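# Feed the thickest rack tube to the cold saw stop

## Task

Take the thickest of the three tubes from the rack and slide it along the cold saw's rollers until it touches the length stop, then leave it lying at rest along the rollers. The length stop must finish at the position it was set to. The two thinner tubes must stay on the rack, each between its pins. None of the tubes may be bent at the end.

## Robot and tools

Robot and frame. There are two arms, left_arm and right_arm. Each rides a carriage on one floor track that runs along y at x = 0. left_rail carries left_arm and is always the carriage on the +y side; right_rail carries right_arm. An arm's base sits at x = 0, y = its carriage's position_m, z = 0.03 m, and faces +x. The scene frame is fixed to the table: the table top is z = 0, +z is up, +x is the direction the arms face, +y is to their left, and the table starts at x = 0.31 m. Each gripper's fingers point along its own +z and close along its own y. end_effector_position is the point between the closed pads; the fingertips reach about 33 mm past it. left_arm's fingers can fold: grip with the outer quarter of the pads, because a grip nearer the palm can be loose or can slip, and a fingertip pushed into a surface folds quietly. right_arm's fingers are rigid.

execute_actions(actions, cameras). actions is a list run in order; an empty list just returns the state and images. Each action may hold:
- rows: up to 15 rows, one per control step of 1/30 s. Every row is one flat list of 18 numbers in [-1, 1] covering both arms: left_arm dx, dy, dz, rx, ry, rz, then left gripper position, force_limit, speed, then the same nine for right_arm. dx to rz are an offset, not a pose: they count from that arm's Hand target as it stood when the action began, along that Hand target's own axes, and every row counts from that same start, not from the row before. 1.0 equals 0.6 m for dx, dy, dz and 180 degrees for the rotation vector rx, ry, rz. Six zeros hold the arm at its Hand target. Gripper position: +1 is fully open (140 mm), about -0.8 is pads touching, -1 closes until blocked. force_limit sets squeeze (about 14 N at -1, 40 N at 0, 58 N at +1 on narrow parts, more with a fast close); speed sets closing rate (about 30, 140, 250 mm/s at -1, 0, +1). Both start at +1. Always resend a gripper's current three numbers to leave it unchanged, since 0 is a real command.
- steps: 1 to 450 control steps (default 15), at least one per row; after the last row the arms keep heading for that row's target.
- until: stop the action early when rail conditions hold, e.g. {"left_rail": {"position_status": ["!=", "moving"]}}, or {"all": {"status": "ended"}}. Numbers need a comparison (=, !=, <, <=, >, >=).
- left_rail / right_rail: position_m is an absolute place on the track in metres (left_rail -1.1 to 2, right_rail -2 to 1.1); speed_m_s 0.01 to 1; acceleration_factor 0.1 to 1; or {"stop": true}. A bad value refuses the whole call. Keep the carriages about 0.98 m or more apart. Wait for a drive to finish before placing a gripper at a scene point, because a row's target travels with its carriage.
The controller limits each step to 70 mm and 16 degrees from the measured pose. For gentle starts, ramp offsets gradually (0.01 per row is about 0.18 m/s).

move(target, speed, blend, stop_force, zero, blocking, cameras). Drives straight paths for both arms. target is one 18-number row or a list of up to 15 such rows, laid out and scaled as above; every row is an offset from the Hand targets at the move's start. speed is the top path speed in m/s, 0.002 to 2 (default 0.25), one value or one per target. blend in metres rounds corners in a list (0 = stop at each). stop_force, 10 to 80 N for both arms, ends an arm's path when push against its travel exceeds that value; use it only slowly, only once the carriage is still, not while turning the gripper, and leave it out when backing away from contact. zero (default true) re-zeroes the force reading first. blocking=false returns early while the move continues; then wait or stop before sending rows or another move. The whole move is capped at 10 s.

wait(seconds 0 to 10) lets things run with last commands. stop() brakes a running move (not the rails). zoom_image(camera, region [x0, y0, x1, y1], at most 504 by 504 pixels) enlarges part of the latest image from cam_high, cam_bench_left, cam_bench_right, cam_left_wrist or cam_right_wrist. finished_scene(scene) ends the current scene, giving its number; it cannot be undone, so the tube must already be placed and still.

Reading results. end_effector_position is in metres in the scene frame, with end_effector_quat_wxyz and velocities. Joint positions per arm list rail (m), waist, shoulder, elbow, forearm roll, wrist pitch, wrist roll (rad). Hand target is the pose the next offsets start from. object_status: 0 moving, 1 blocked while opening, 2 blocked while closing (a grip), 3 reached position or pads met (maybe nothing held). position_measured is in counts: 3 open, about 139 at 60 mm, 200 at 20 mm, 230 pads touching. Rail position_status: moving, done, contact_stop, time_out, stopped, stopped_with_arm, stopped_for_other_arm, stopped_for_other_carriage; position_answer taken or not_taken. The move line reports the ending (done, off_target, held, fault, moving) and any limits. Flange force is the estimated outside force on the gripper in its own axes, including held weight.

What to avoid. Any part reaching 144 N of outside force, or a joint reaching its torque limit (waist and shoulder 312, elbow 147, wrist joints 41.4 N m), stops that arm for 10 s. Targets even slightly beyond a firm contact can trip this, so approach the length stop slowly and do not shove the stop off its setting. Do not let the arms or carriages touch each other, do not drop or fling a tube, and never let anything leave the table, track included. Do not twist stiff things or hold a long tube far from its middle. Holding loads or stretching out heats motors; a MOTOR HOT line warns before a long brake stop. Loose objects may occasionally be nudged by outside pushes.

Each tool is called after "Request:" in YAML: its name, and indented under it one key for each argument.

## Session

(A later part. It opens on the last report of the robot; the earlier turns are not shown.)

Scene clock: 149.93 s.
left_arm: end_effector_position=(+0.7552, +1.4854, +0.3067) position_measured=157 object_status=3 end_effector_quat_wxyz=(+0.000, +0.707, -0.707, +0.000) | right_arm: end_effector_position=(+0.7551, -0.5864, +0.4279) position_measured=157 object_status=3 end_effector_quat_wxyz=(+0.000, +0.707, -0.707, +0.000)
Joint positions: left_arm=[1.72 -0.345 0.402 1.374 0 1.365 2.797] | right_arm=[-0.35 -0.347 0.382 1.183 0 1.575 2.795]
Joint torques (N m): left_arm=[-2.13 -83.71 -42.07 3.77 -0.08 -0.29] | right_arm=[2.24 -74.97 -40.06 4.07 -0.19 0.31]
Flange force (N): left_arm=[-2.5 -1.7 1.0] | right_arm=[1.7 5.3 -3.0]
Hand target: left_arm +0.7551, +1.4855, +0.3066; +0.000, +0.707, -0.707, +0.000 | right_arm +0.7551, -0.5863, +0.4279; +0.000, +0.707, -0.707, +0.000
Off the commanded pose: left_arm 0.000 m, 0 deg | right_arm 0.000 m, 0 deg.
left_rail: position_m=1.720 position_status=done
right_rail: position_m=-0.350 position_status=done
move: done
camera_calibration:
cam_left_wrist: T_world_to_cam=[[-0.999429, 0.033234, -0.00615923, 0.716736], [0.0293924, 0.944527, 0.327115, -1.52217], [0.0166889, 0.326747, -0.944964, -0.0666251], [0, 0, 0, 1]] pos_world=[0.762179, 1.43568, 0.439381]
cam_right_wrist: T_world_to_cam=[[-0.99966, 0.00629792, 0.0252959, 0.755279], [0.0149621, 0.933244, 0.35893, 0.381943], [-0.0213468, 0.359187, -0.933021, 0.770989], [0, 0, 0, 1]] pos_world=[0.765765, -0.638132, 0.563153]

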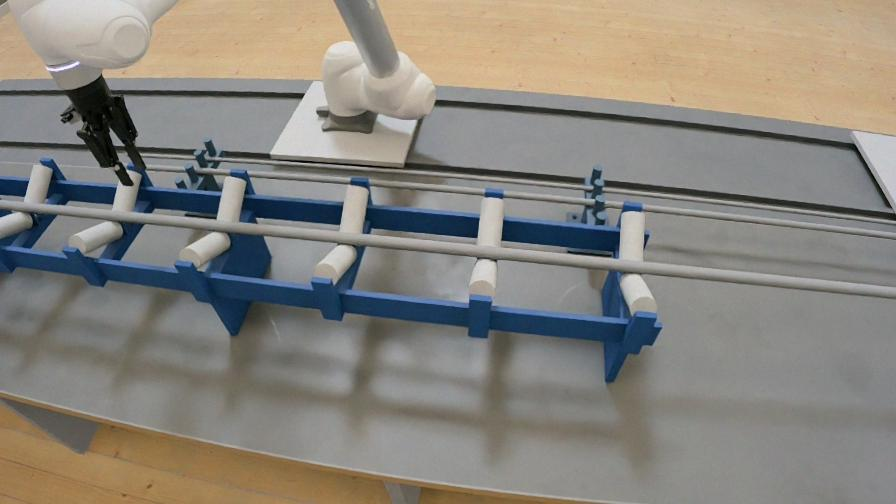

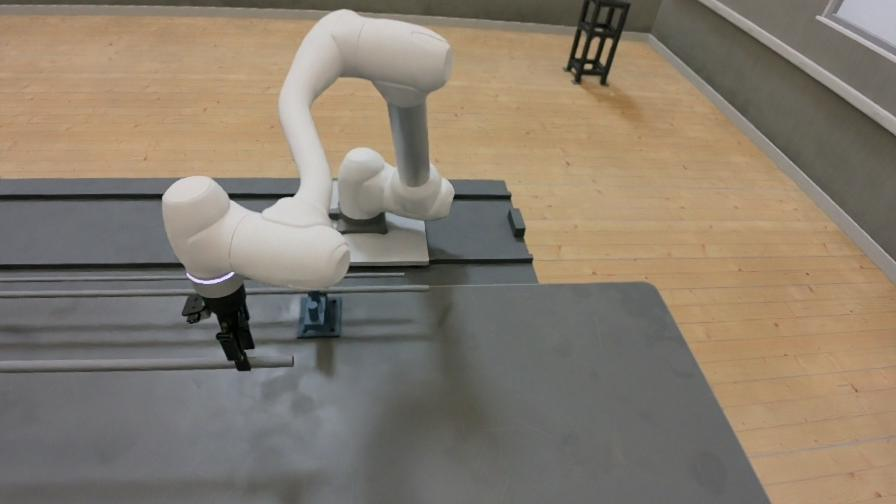

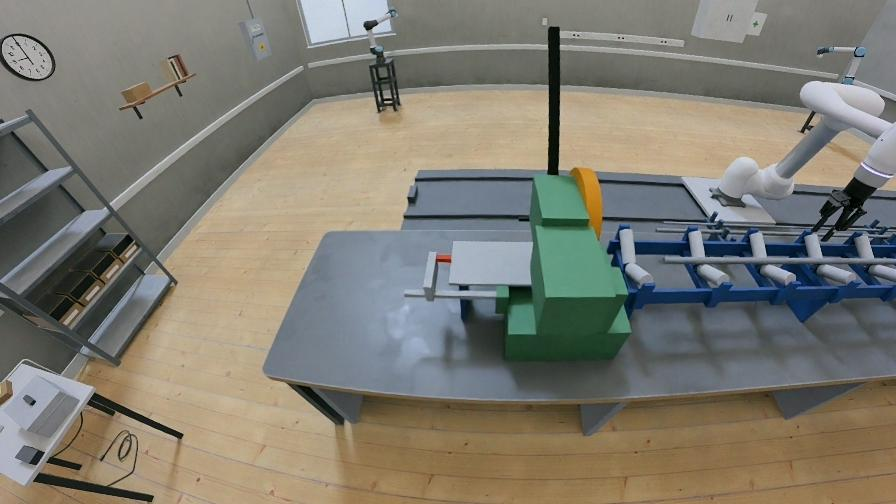

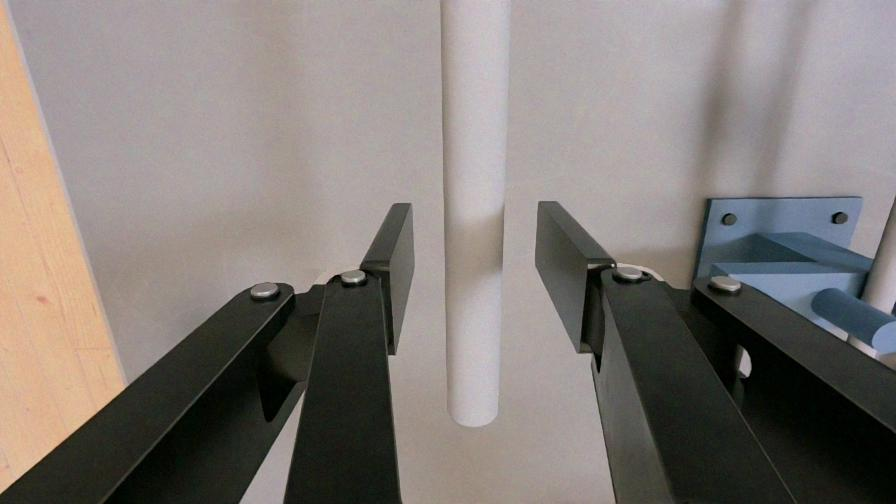

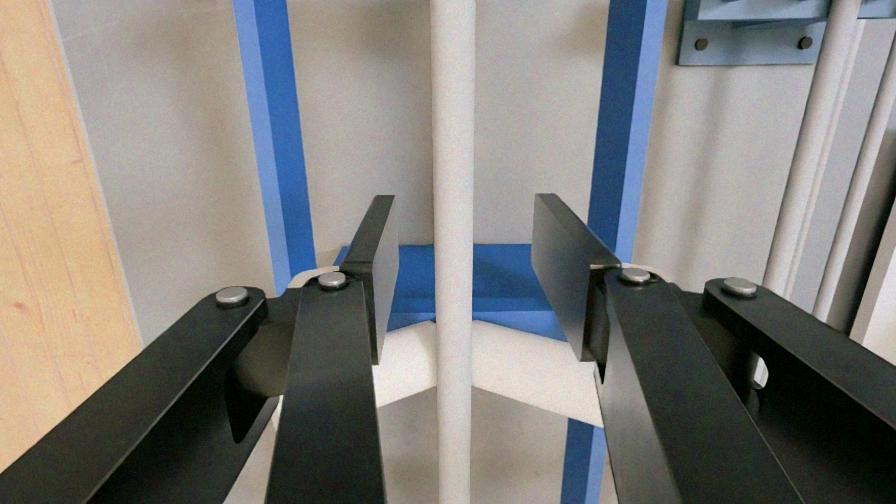

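Request:
move:
  target: [0,0,0.043,0,0,0,-0.22,-1,0,0,0,0,0,0,0,-0.22,-1,0]
  cameras: []

Request:
move:
  target: [0,0,0,0,0,0,-1,-0.7,-1,0,0,0,0,0,0,-0.22,-1,0]
  cameras: []

Request:
execute_actions:
  actions:
    - {"left_rail":{"position_m":1.55,"speed_m_s":0.15,"acceleration_factor":0.4},"steps":300,"until":{"left_rail":{"position_status":["!=","moving"]}}}
  cameras: ["cam_bench_right","cam_left_wrist"]

Request:
zoom_image:
  camera: "cam_bench_right"
  region: [580, 190, 800, 330]

Scene clock: 163.93 s.
left_arm: end_effector_position=(+0.7551, +1.4855, +0.2808) position_measured=157 object_status=3 end_effector_quat_wxyz=(+0.000, +0.707, -0.707, +0.000) | right_arm: end_effector_position=(+0.7551, -0.5864, +0.4279) position_measured=157 object_status=3 end_effector_quat_wxyz=(+0.000, +0.707, -0.707, +0.000)
Joint positions: left_arm=[1.72 -0.345 0.412 1.408 0 1.322 2.797] | right_arm=[-0.35 -0.347 0.382 1.183 0 1.575 2.795]
Joint torques (N m): left_arm=[-2.02 -83.36 -41.63 3.66 -0.03 -0.24] | right_arm=[2.19 -74.84 -40.17 4.04 -0.14 0.33]
Flange force (N): left_arm=[-2.9 -0.4 0.6] | right_arm=[1.2 6.3 -3.1]
Hand target: left_arm +0.7551, +1.4855, +0.2808; +0.000, +0.707, -0.707, +0.000 | right_arm +0.7551, -0.5863, +0.4279; +0.000, +0.707, -0.707, +0.000
Off the commanded pose: left_arm 0.000 m, 0 deg | right_arm 0.000 m, 0 deg.
left_rail: position_m=1.720 position_status=done
right_rail: position_m=-0.350 position_status=done
move: done
No camera images: "cameras" was empty.

Scene clock: 164.90 s.
left_arm: end_effector_position=(+0.7551, +1.4855, +0.2808) position_measured=193 object_status=0 end_effector_quat_wxyz=(+0.000, +0.707, -0.707, +0.000) | right_arm: end_effector_position=(+0.7551, -0.5863, +0.4279) position_measured=157 object_status=3 end_effector_quat_wxyz=(+0.000, +0.707, -0.707, +0.000)
Joint positions: left_arm=[1.72 -0.345 0.412 1.408 0 1.322 2.797] | right_arm=[-0.35 -0.347 0.382 1.183 0 1.575 2.795]
Joint torques (N m): left_arm=[-1.35 -83.39 -41.64 3.73 -0.15 -0.34] | right_arm=[2.2 -75.15 -40.04 4.08 -0.17 0.26]
Flange force (N): left_arm=[-2.1 -0.3 0.6] | right_arm=[1.2 5.1 -3.3]
Hand target: left_arm +0.7551, +1.4855, +0.2808; +0.000, +0.707, -0.707, +0.000 | right_arm +0.7551, -0.5863, +0.4279; +0.000, +0.707, -0.707, +0.000
Off the commanded pose: left_arm 0.000 m, 0 deg | right_arm 0.000 m, 0 deg.
left_rail: position_m=1.720 position_status=done
right_rail: position_m=-0.350 position_status=done
move: done
No camera images: "cameras" was empty.

Scene clock: 166.60 s.
left_arm: end_effector_position=(+0.7551, +1.3155, +0.2808) position_measured=193 object_status=2 end_effector_quat_wxyz=(+0.000, +0.707, -0.707, +0.000) | right_arm: end_effector_position=(+0.7551, -0.5863, +0.4279) position_measured=157 object_status=3 end_effector_quat_wxyz=(+0.000, +0.707, -0.707, +0.000)
Joint positions: left_arm=[1.55 -0.345 0.412 1.408 0 1.322 2.797] | right_arm=[-0.35 -0.347 0.382 1.183 0 1.575 2.795]
Joint torques (N m): left_arm=[-2.38 -82.34 -40.61 3.95 -0.12 -0.23] | right_arm=[2.28 -74.93 -40.11 4.07 -0.13 0.26]
Flange force (N): left_arm=[-3.0 -1.5 -0.8] | right_arm=[1.2 6.1 -3.2]
Hand target: left_arm +0.7551, +1.3155, +0.2808; +0.000, +0.707, -0.707, +0.000 | right_arm +0.7551, -0.5863, +0.4279; +0.000, +0.707, -0.707, +0.000
Tool commands: left_gripper/position=-1.0 left_gripper/force_limit=-0.7 left_gripper/speed=-1.0 right_gripper/position=-0.22 right_gripper/force_limit=-1.0 right_gripper/speed=+0.0
Off the commanded pose: left_arm 0.000 m, 0 deg | right_arm 0.000 m, 0 deg.
left_rail: position_m=1.550 speed_m_s=0.15 position_status=done
right_rail: position_m=-0.350 position_status=done
camera_calibration:
cam_left_wrist: T_world_to_cam=[[-0.999426, 0.0333271, -0.00612205, 0.721991], [0.029491, 0.944493, 0.327204, -1.35319], [0.016687, 0.326836, -0.944934, -0.0356742], [0, 0, 0, 1]] pos_world=[0.762079, 1.26568, 0.413481]
Images, in order (width x height): cam_bench_right 896x504, cam_left_wrist 896x504.

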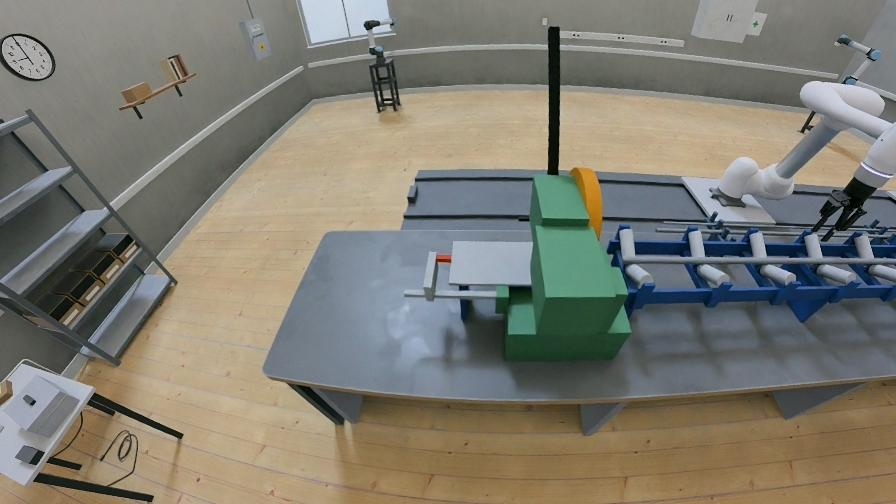

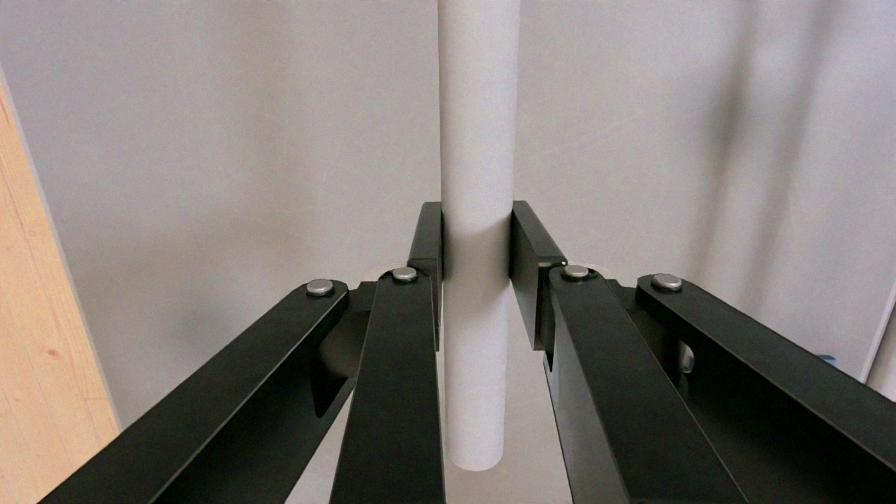

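Scaled by 2.291 from the camera's 896x504 image, which has a finer 1280x720 frame.

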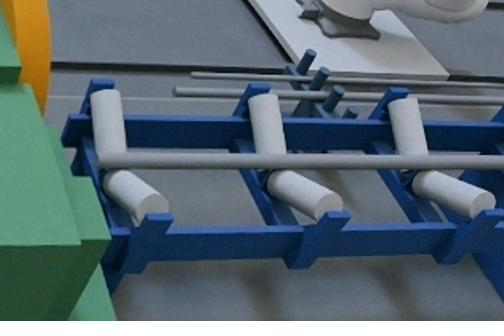

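Works. Continue.

Request:
execute_actions:
  actions:
    - {"left_rail":{"position_m":1.05},"steps":300,"until":{"left_rail":{"position_status":["!=","moving"]}}}
  cameras: ["cam_bench_right","cam_high"]

Request:
zoom_image:
  camera: "cam_bench_right"
  region: [400, 220, 560, 320]

Scene clock: 173.87 s.
left_arm: end_effector_position=(+0.7551, +0.8154, +0.2809) position_measured=193 object_status=2 end_effector_quat_wxyz=(+0.000, +0.707, -0.707, +0.000) | right_arm: end_effector_position=(+0.7551, -0.5863, +0.4279) position_measured=157 object_status=3 end_effector_quat_wxyz=(+0.000, +0.707, -0.707, +0.000)
Joint positions: left_arm=[1.05 -0.345 0.412 1.408 0 1.322 2.797] | right_arm=[-0.35 -0.347 0.382 1.183 0 1.575 2.795]
Joint torques (N m): left_arm=[-0.72 -70.81 -34.06 3.91 -1.11 -0.39] | right_arm=[2.3 -74.91 -40.05 4.12 -0.15 0.28]
Flange force (N): left_arm=[-1.5 1.4 -15.1] | right_arm=[2.0 5.7 -3.1]
Hand target: left_arm +0.7551, +0.8155, +0.2808; +0.000, +0.707, -0.707, +0.000 | right_arm +0.7551, -0.5863, +0.4279; +0.000, +0.707, -0.707, +0.000
Tool commands: left_gripper/position=-1.0 left_gripper/force_limit=-0.7 left_gripper/speed=-1.0 right_gripper/position=-0.22 right_gripper/force_limit=-1.0 right_gripper/speed=+0.0
Off the commanded pose: left_arm 0.000 m, 0 deg | right_arm 0.000 m, 0 deg.
left_rail: position_m=1.050 speed_m_s=0.15 position_status=done
right_rail: position_m=-0.350 position_status=done
Images, in order (width x height): cam_high 896x504, cam_bench_right 896x504.

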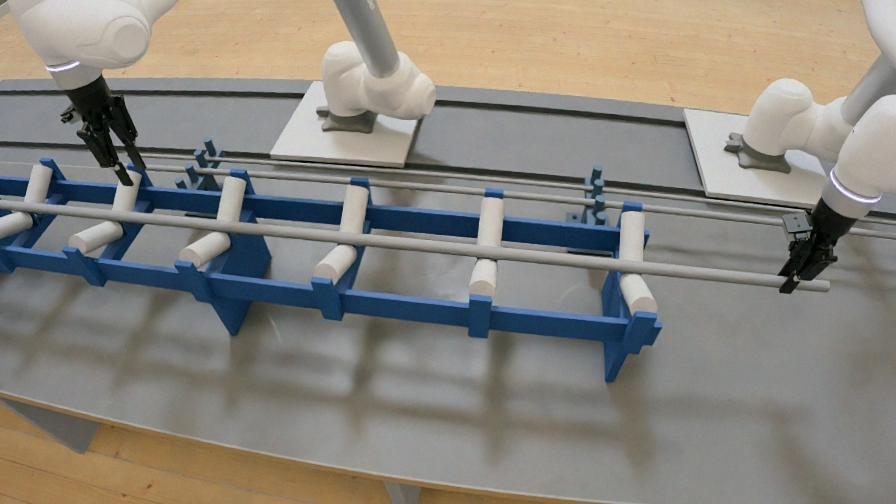

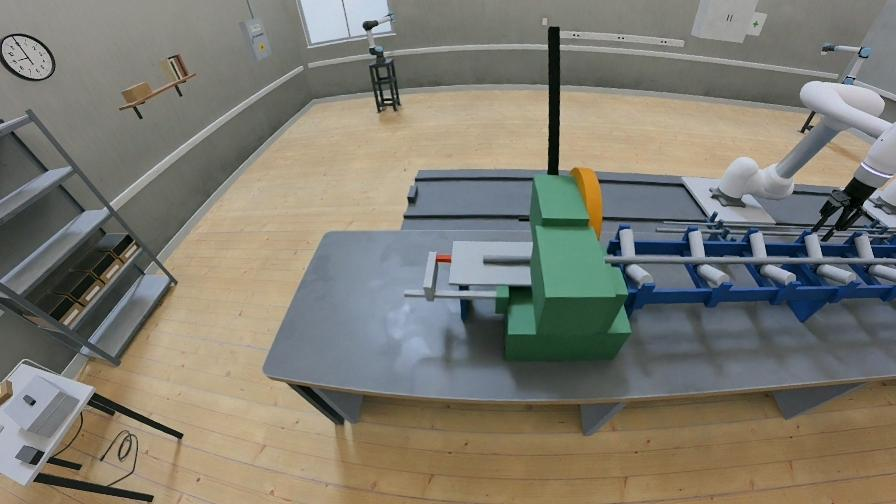

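Scaled by 3.150 from the camera's 896x504 image, which has a finer 1280x720 frame.

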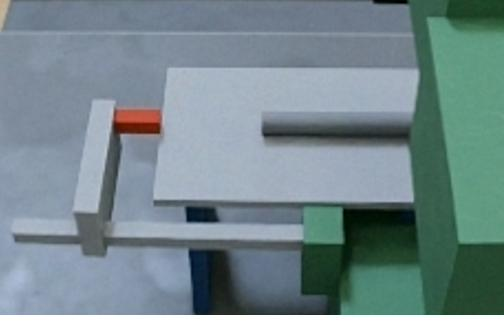

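Request:
move:
  target: [0.12,0,-0.003,0,0,0,-1,-0.7,-1,0,0,0,0,0,0,-0.22,-1,0]
  speed: 0.08
  cameras: []

Request:
move:
  target: [0.12,0,0,0,0,0,-1,-0.7,-1,0,0,0,0,0,0,-0.22,-1,0]
  speed: 0.015
  stop_force: 12
  cameras: ["cam_bench_right","cam_high","cam_left_wrist"]

Request:
zoom_image:
  camera: "cam_bench_right"
  region: [400, 220, 560, 320]

Scene clock: 182.47 s.
left_arm: end_effector_position=(+0.7551, +0.7433, +0.2826) position_measured=193 object_status=2 end_effector_quat_wxyz=(+0.000, +0.707, -0.707, +0.000) end_effector_velocity=(-0.001, +0.001, -0.001) end_effector_angular_velocity=(+0.002, +0.003, +0.001) | right_arm: end_effector_position=(+0.7551, -0.5863, +0.4279) position_measured=157 object_status=3 end_effector_quat_wxyz=(+0.000, +0.707, -0.707, +0.000)
Joint positions: left_arm=[1.05 -0.428 0.45 1.348 0 1.344 2.714] | right_arm=[-0.35 -0.347 0.382 1.183 0 1.575 2.795]
Joint velocities: left_arm=[0.001 0 0.001 0.001 0 0.002 0] | right_arm=[within noise]
Joint torques (N m): left_arm=[-1.14 -90.68 -43.86 4.06 -0.07 -0.29] | right_arm=[2.24 -75.24 -40.04 4.07 -0.15 0.26]
Flange force (N): left_arm=[-1.2 -1.0 5.0] | right_arm=[1.6 5.2 -3.2]
Hand target: left_arm +0.7551, +0.7434, +0.2826; +0.000, +0.707, -0.707, +0.000 | right_arm +0.7551, -0.5863, +0.4279; +0.000, +0.707, -0.707, +0.000
Off the commanded pose: left_arm 0.000 m, 0 deg | right_arm 0.000 m, 0 deg.
left_rail: position_m=1.050 speed_m_s=0.15 position_status=done
right_rail: position_m=-0.350 position_status=done
move: done
No camera images: "cameras" was empty.

Scene clock: 185.77 s.
left_arm: end_effector_position=(+0.7552, +0.7027, +0.2826) position_measured=193 object_status=2 end_effector_quat_wxyz=(+0.000, +0.707, -0.707, +0.000) | right_arm: end_effector_position=(+0.7551, -0.5863, +0.4279) position_measured=157 object_status=3 end_effector_quat_wxyz=(+0.000, +0.707, -0.707, +0.000)
Joint positions: left_arm=[1.05 -0.473 0.476 1.308 0.001 1.357 2.669] | right_arm=[-0.35 -0.347 0.382 1.183 0 1.575 2.795]
Joint torques (N m): left_arm=[-9.97 -91.27 -46.03 0.53 -2.19 -0.33] | right_arm=[2.32 -75.17 -40.05 4.11 -0.18 0.3]
Flange force (N): left_arm=[-14.0 0.3 2.8] | right_arm=[1.8 5.3 -3.2]
Hand target: left_arm +0.7551, +0.7027, +0.2826; +0.000, +0.707, -0.707, +0.000 (not the last commanded pose) | right_arm +0.7551, -0.5863, +0.4279; +0.000, +0.707, -0.707, +0.000
Off the commanded pose: left_arm 0.031 m, 0 deg | right_arm 0.000 m, 0 deg.
left_rail: position_m=1.050 speed_m_s=0.15 position_status=done
right_rail: position_m=-0.350 position_status=done
move: contact (left_arm)
camera_calibration:
cam_left_wrist: T_world_to_cam=[[-0.999429, 0.0332376, -0.00613807, 0.742592], [0.0293922, 0.94432, 0.327712, -0.775025], [0.0166887, 0.327345, -0.944758, 0.165904], [0, 0, 0, 1]] pos_world=[0.762179, 0.652882, 0.415282]
Images, in order (width x height): cam_high 896x504, cam_bench_right 896x504, cam_left_wrist 896x504.

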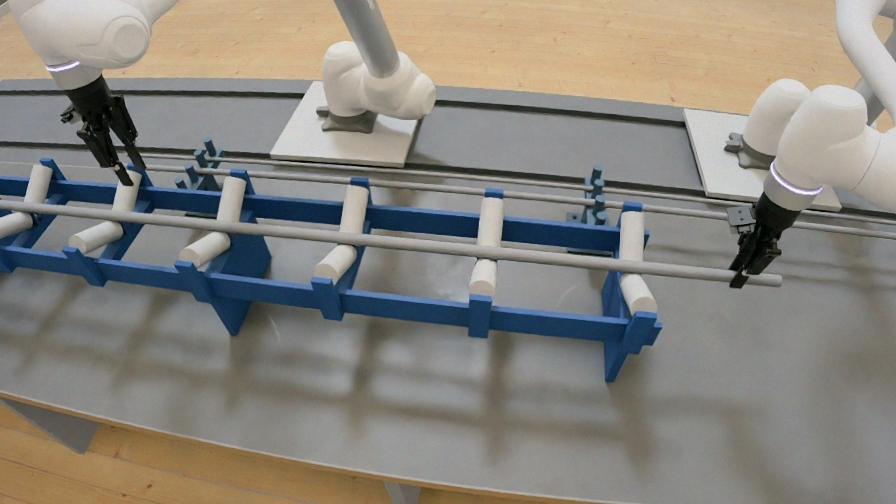

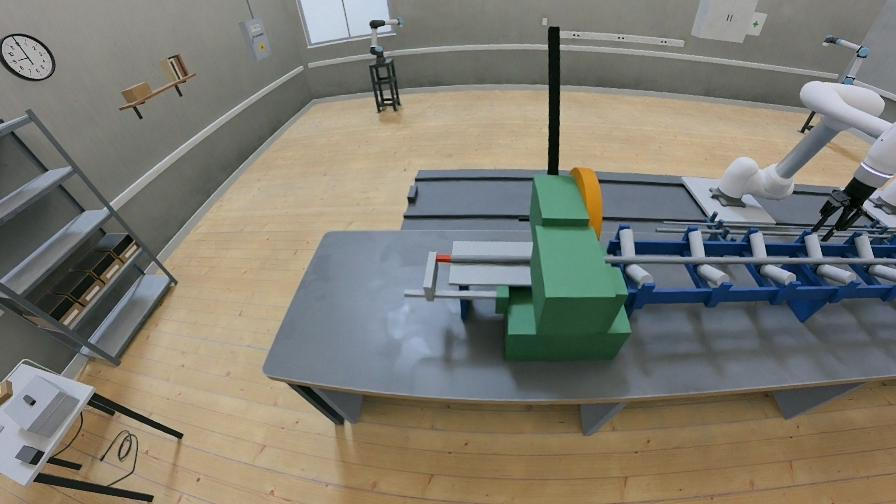

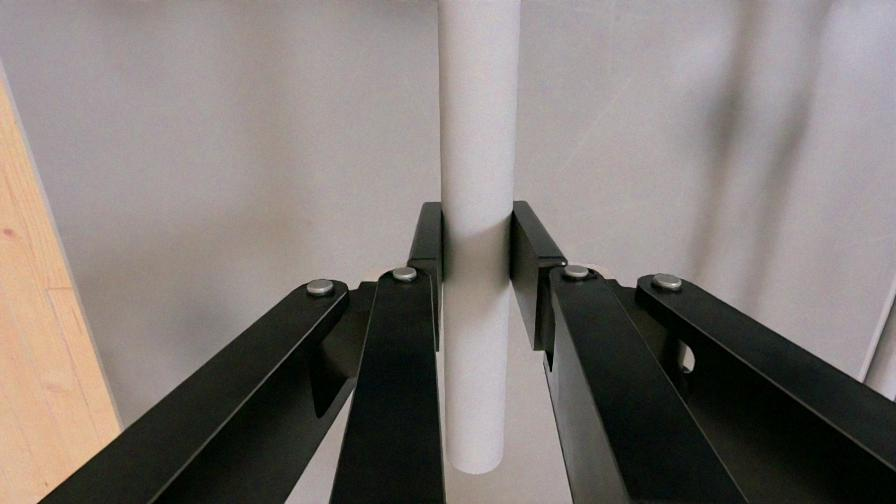

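Scaled by 3.150 from the camera's 896x504 image, which has a finer 1280x720 frame.

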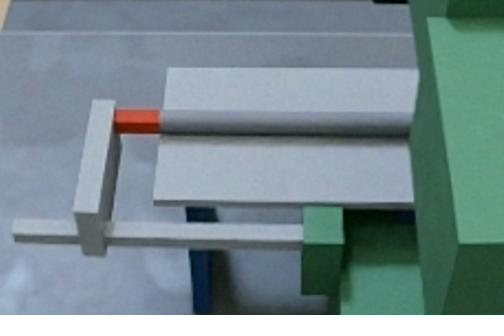

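Request:
move:
  target: [0,0,0.001,0,0,0,-0.3,-1,-1,0,0,0,0,0,0,-0.22,-1,0]
  cameras: []

Request:
move:
  target: [0,0,-0.25,0,0,0,-0.3,-1,-1,0,0,0,0,0,0,-0.22,-1,0]

Request:
zoom_image:
  camera: "cam_bench_right"
  region: [400, 220, 560, 320]

Request:
finished_scene:
  scene: 1

Scene clock: 192.03 s.
left_arm: end_effector_position=(+0.7551, +0.7027, +0.2820) position_measured=167 object_status=0 end_effector_quat_wxyz=(+0.000, +0.707, -0.707, +0.000) | right_arm: end_effector_position=(+0.7551, -0.5863, +0.4279) position_measured=157 object_status=3 end_effector_quat_wxyz=(+0.000, +0.707, -0.707, +0.000)
Joint positions: left_arm=[1.05 -0.473 0.476 1.309 0 1.356 2.669] | right_arm=[-0.35 -0.347 0.382 1.183 0 1.575 2.795]
Joint torques (N m): left_arm=[-1.92 -90.28 -41.99 3.7 -0.07 -0.23] | right_arm=[2.14 -75.13 -40.14 4.12 -0.15 0.28]
Flange force (N): left_arm=[-2.0 -1.8 1.5] | right_arm=[0.9 5.9 -3.3]
Hand target: left_arm +0.7551, +0.7027, +0.2820; +0.000, +0.707, -0.707, +0.000 | right_arm +0.7551, -0.5863, +0.4279; +0.000, +0.707, -0.707, +0.000
Off the commanded pose: left_arm 0.000 m, 0 deg | right_arm 0.000 m, 0 deg.
left_rail: position_m=1.050 speed_m_s=0.15 position_status=done
right_rail: position_m=-0.350 position_status=done
move: done
No camera images: "cameras" was empty.

Scene clock: 192.97 s.
left_arm: end_effector_position=(+0.7551, +0.7026, +0.4319) position_measured=167 object_status=3 end_effector_quat_wxyz=(+0.000, +0.707, -0.707, +0.000) | right_arm: end_effector_position=(+0.7551, -0.5863, +0.4279) position_measured=157 object_status=3 end_effector_quat_wxyz=(+0.000, +0.707, -0.707, +0.000)
Joint positions: left_arm=[1.05 -0.473 0.454 1.072 0.001 1.615 2.669] | right_arm=[-0.35 -0.347 0.382 1.183 0 1.575 2.795]
Joint torques (N m): left_arm=[-1.67 -89.23 -42.94 3.87 0.02 -0.17] | right_arm=[2.54 -74.94 -40.14 4.1 -0.19 0.24]
Flange force (N): left_arm=[-2.3 -2.0 1.5] | right_arm=[2.2 5.8 -2.7]
Hand target: left_arm +0.7551, +0.7026, +0.4320; +0.000, +0.707, -0.707, +0.000 | right_arm +0.7551, -0.5863, +0.4279; +0.000, +0.707, -0.707, +0.000
Off the commanded pose: left_arm 0.000 m, 0 deg | right_arm 0.000 m, 0 deg.
left_rail: position_m=1.050 speed_m_s=0.15 position_status=done
right_rail: position_m=-0.350 position_status=done
move: done
camera_calibration:
cam_left_wrist: T_world_to_cam=[[-0.999432, 0.0331701, -0.00594653, 0.74345], [0.0293897, 0.944291, 0.327795, -0.823851], [0.0164883, 0.327435, -0.94473, 0.306974], [0, 0, 0, 1]] pos_world=[0.762179, 0.652782, 0.564483]
cam_right_wrist: T_world_to_cam=[[-0.99966, 0.00629792, 0.0252959, 0.755279], [0.0149621, 0.933244, 0.35893, 0.381943], [-0.0213468, 0.359187, -0.933021, 0.770989], [0, 0, 0, 1]] pos_world=[0.765765, -0.638132, 0.563153]

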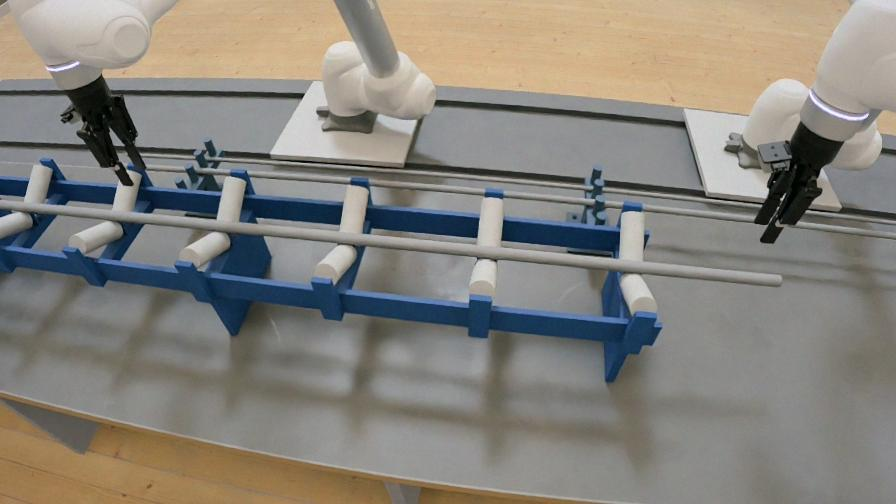

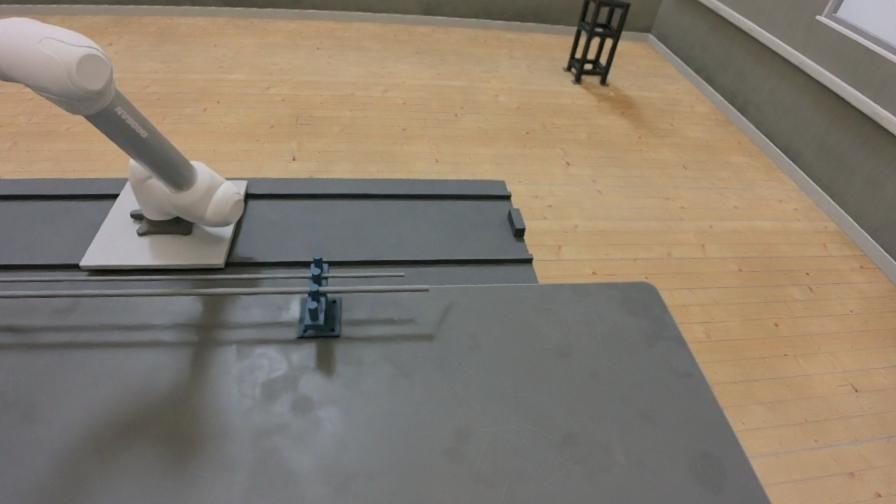

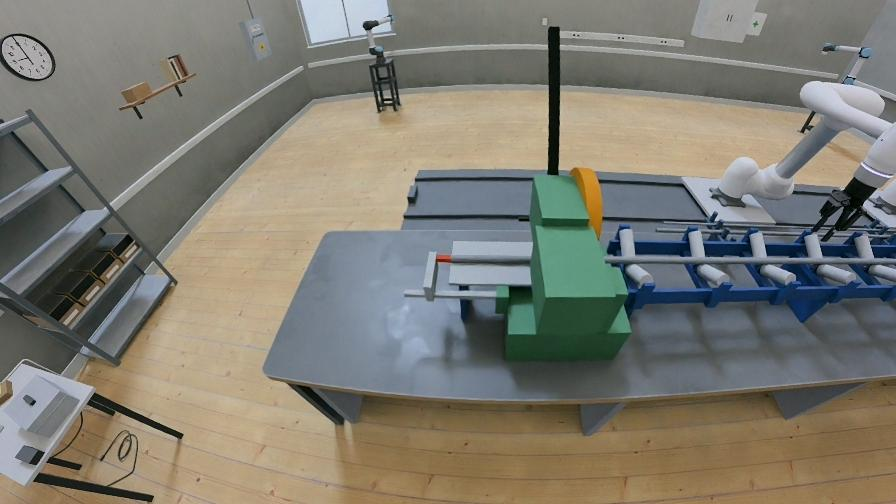

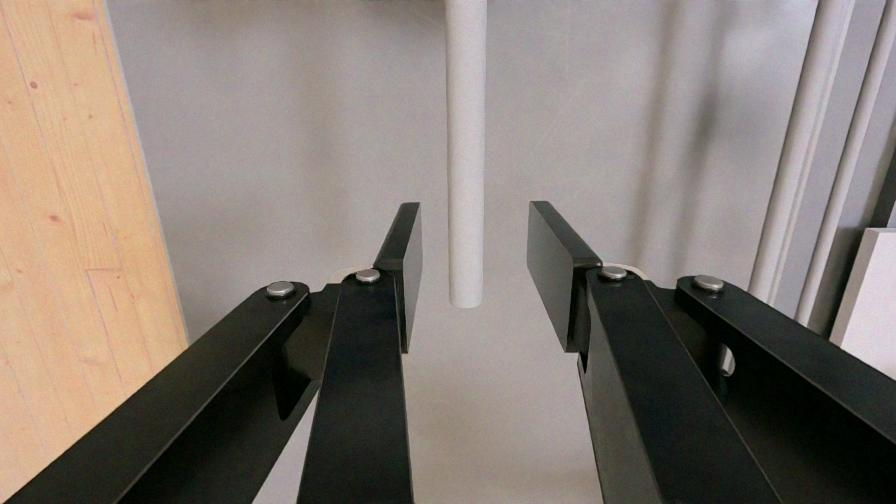

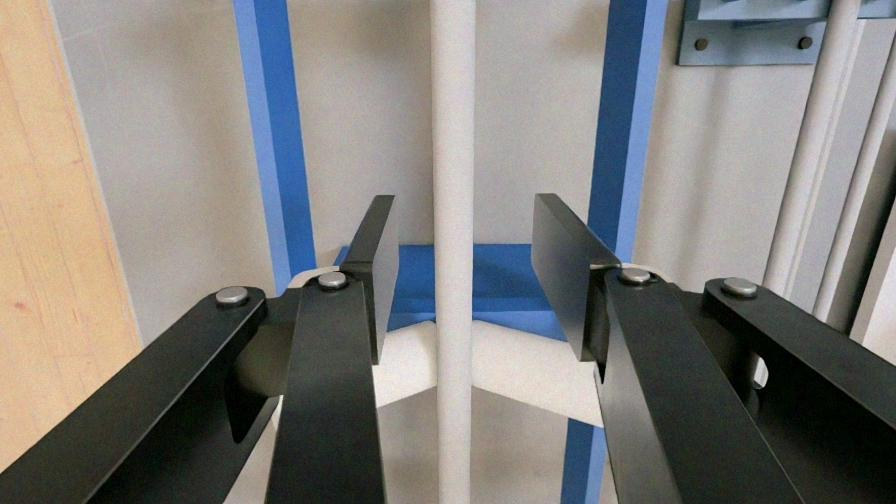

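Scaled by 3.150 from the camera's 896x504 image, which has a finer 1280x720 frame.

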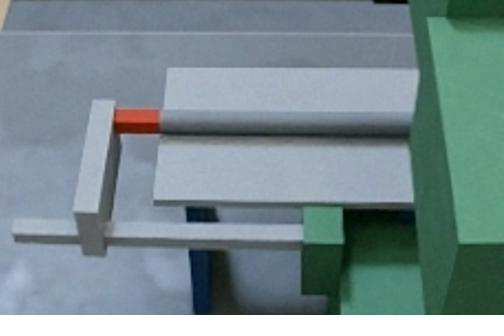

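The scene is finished: the task was done.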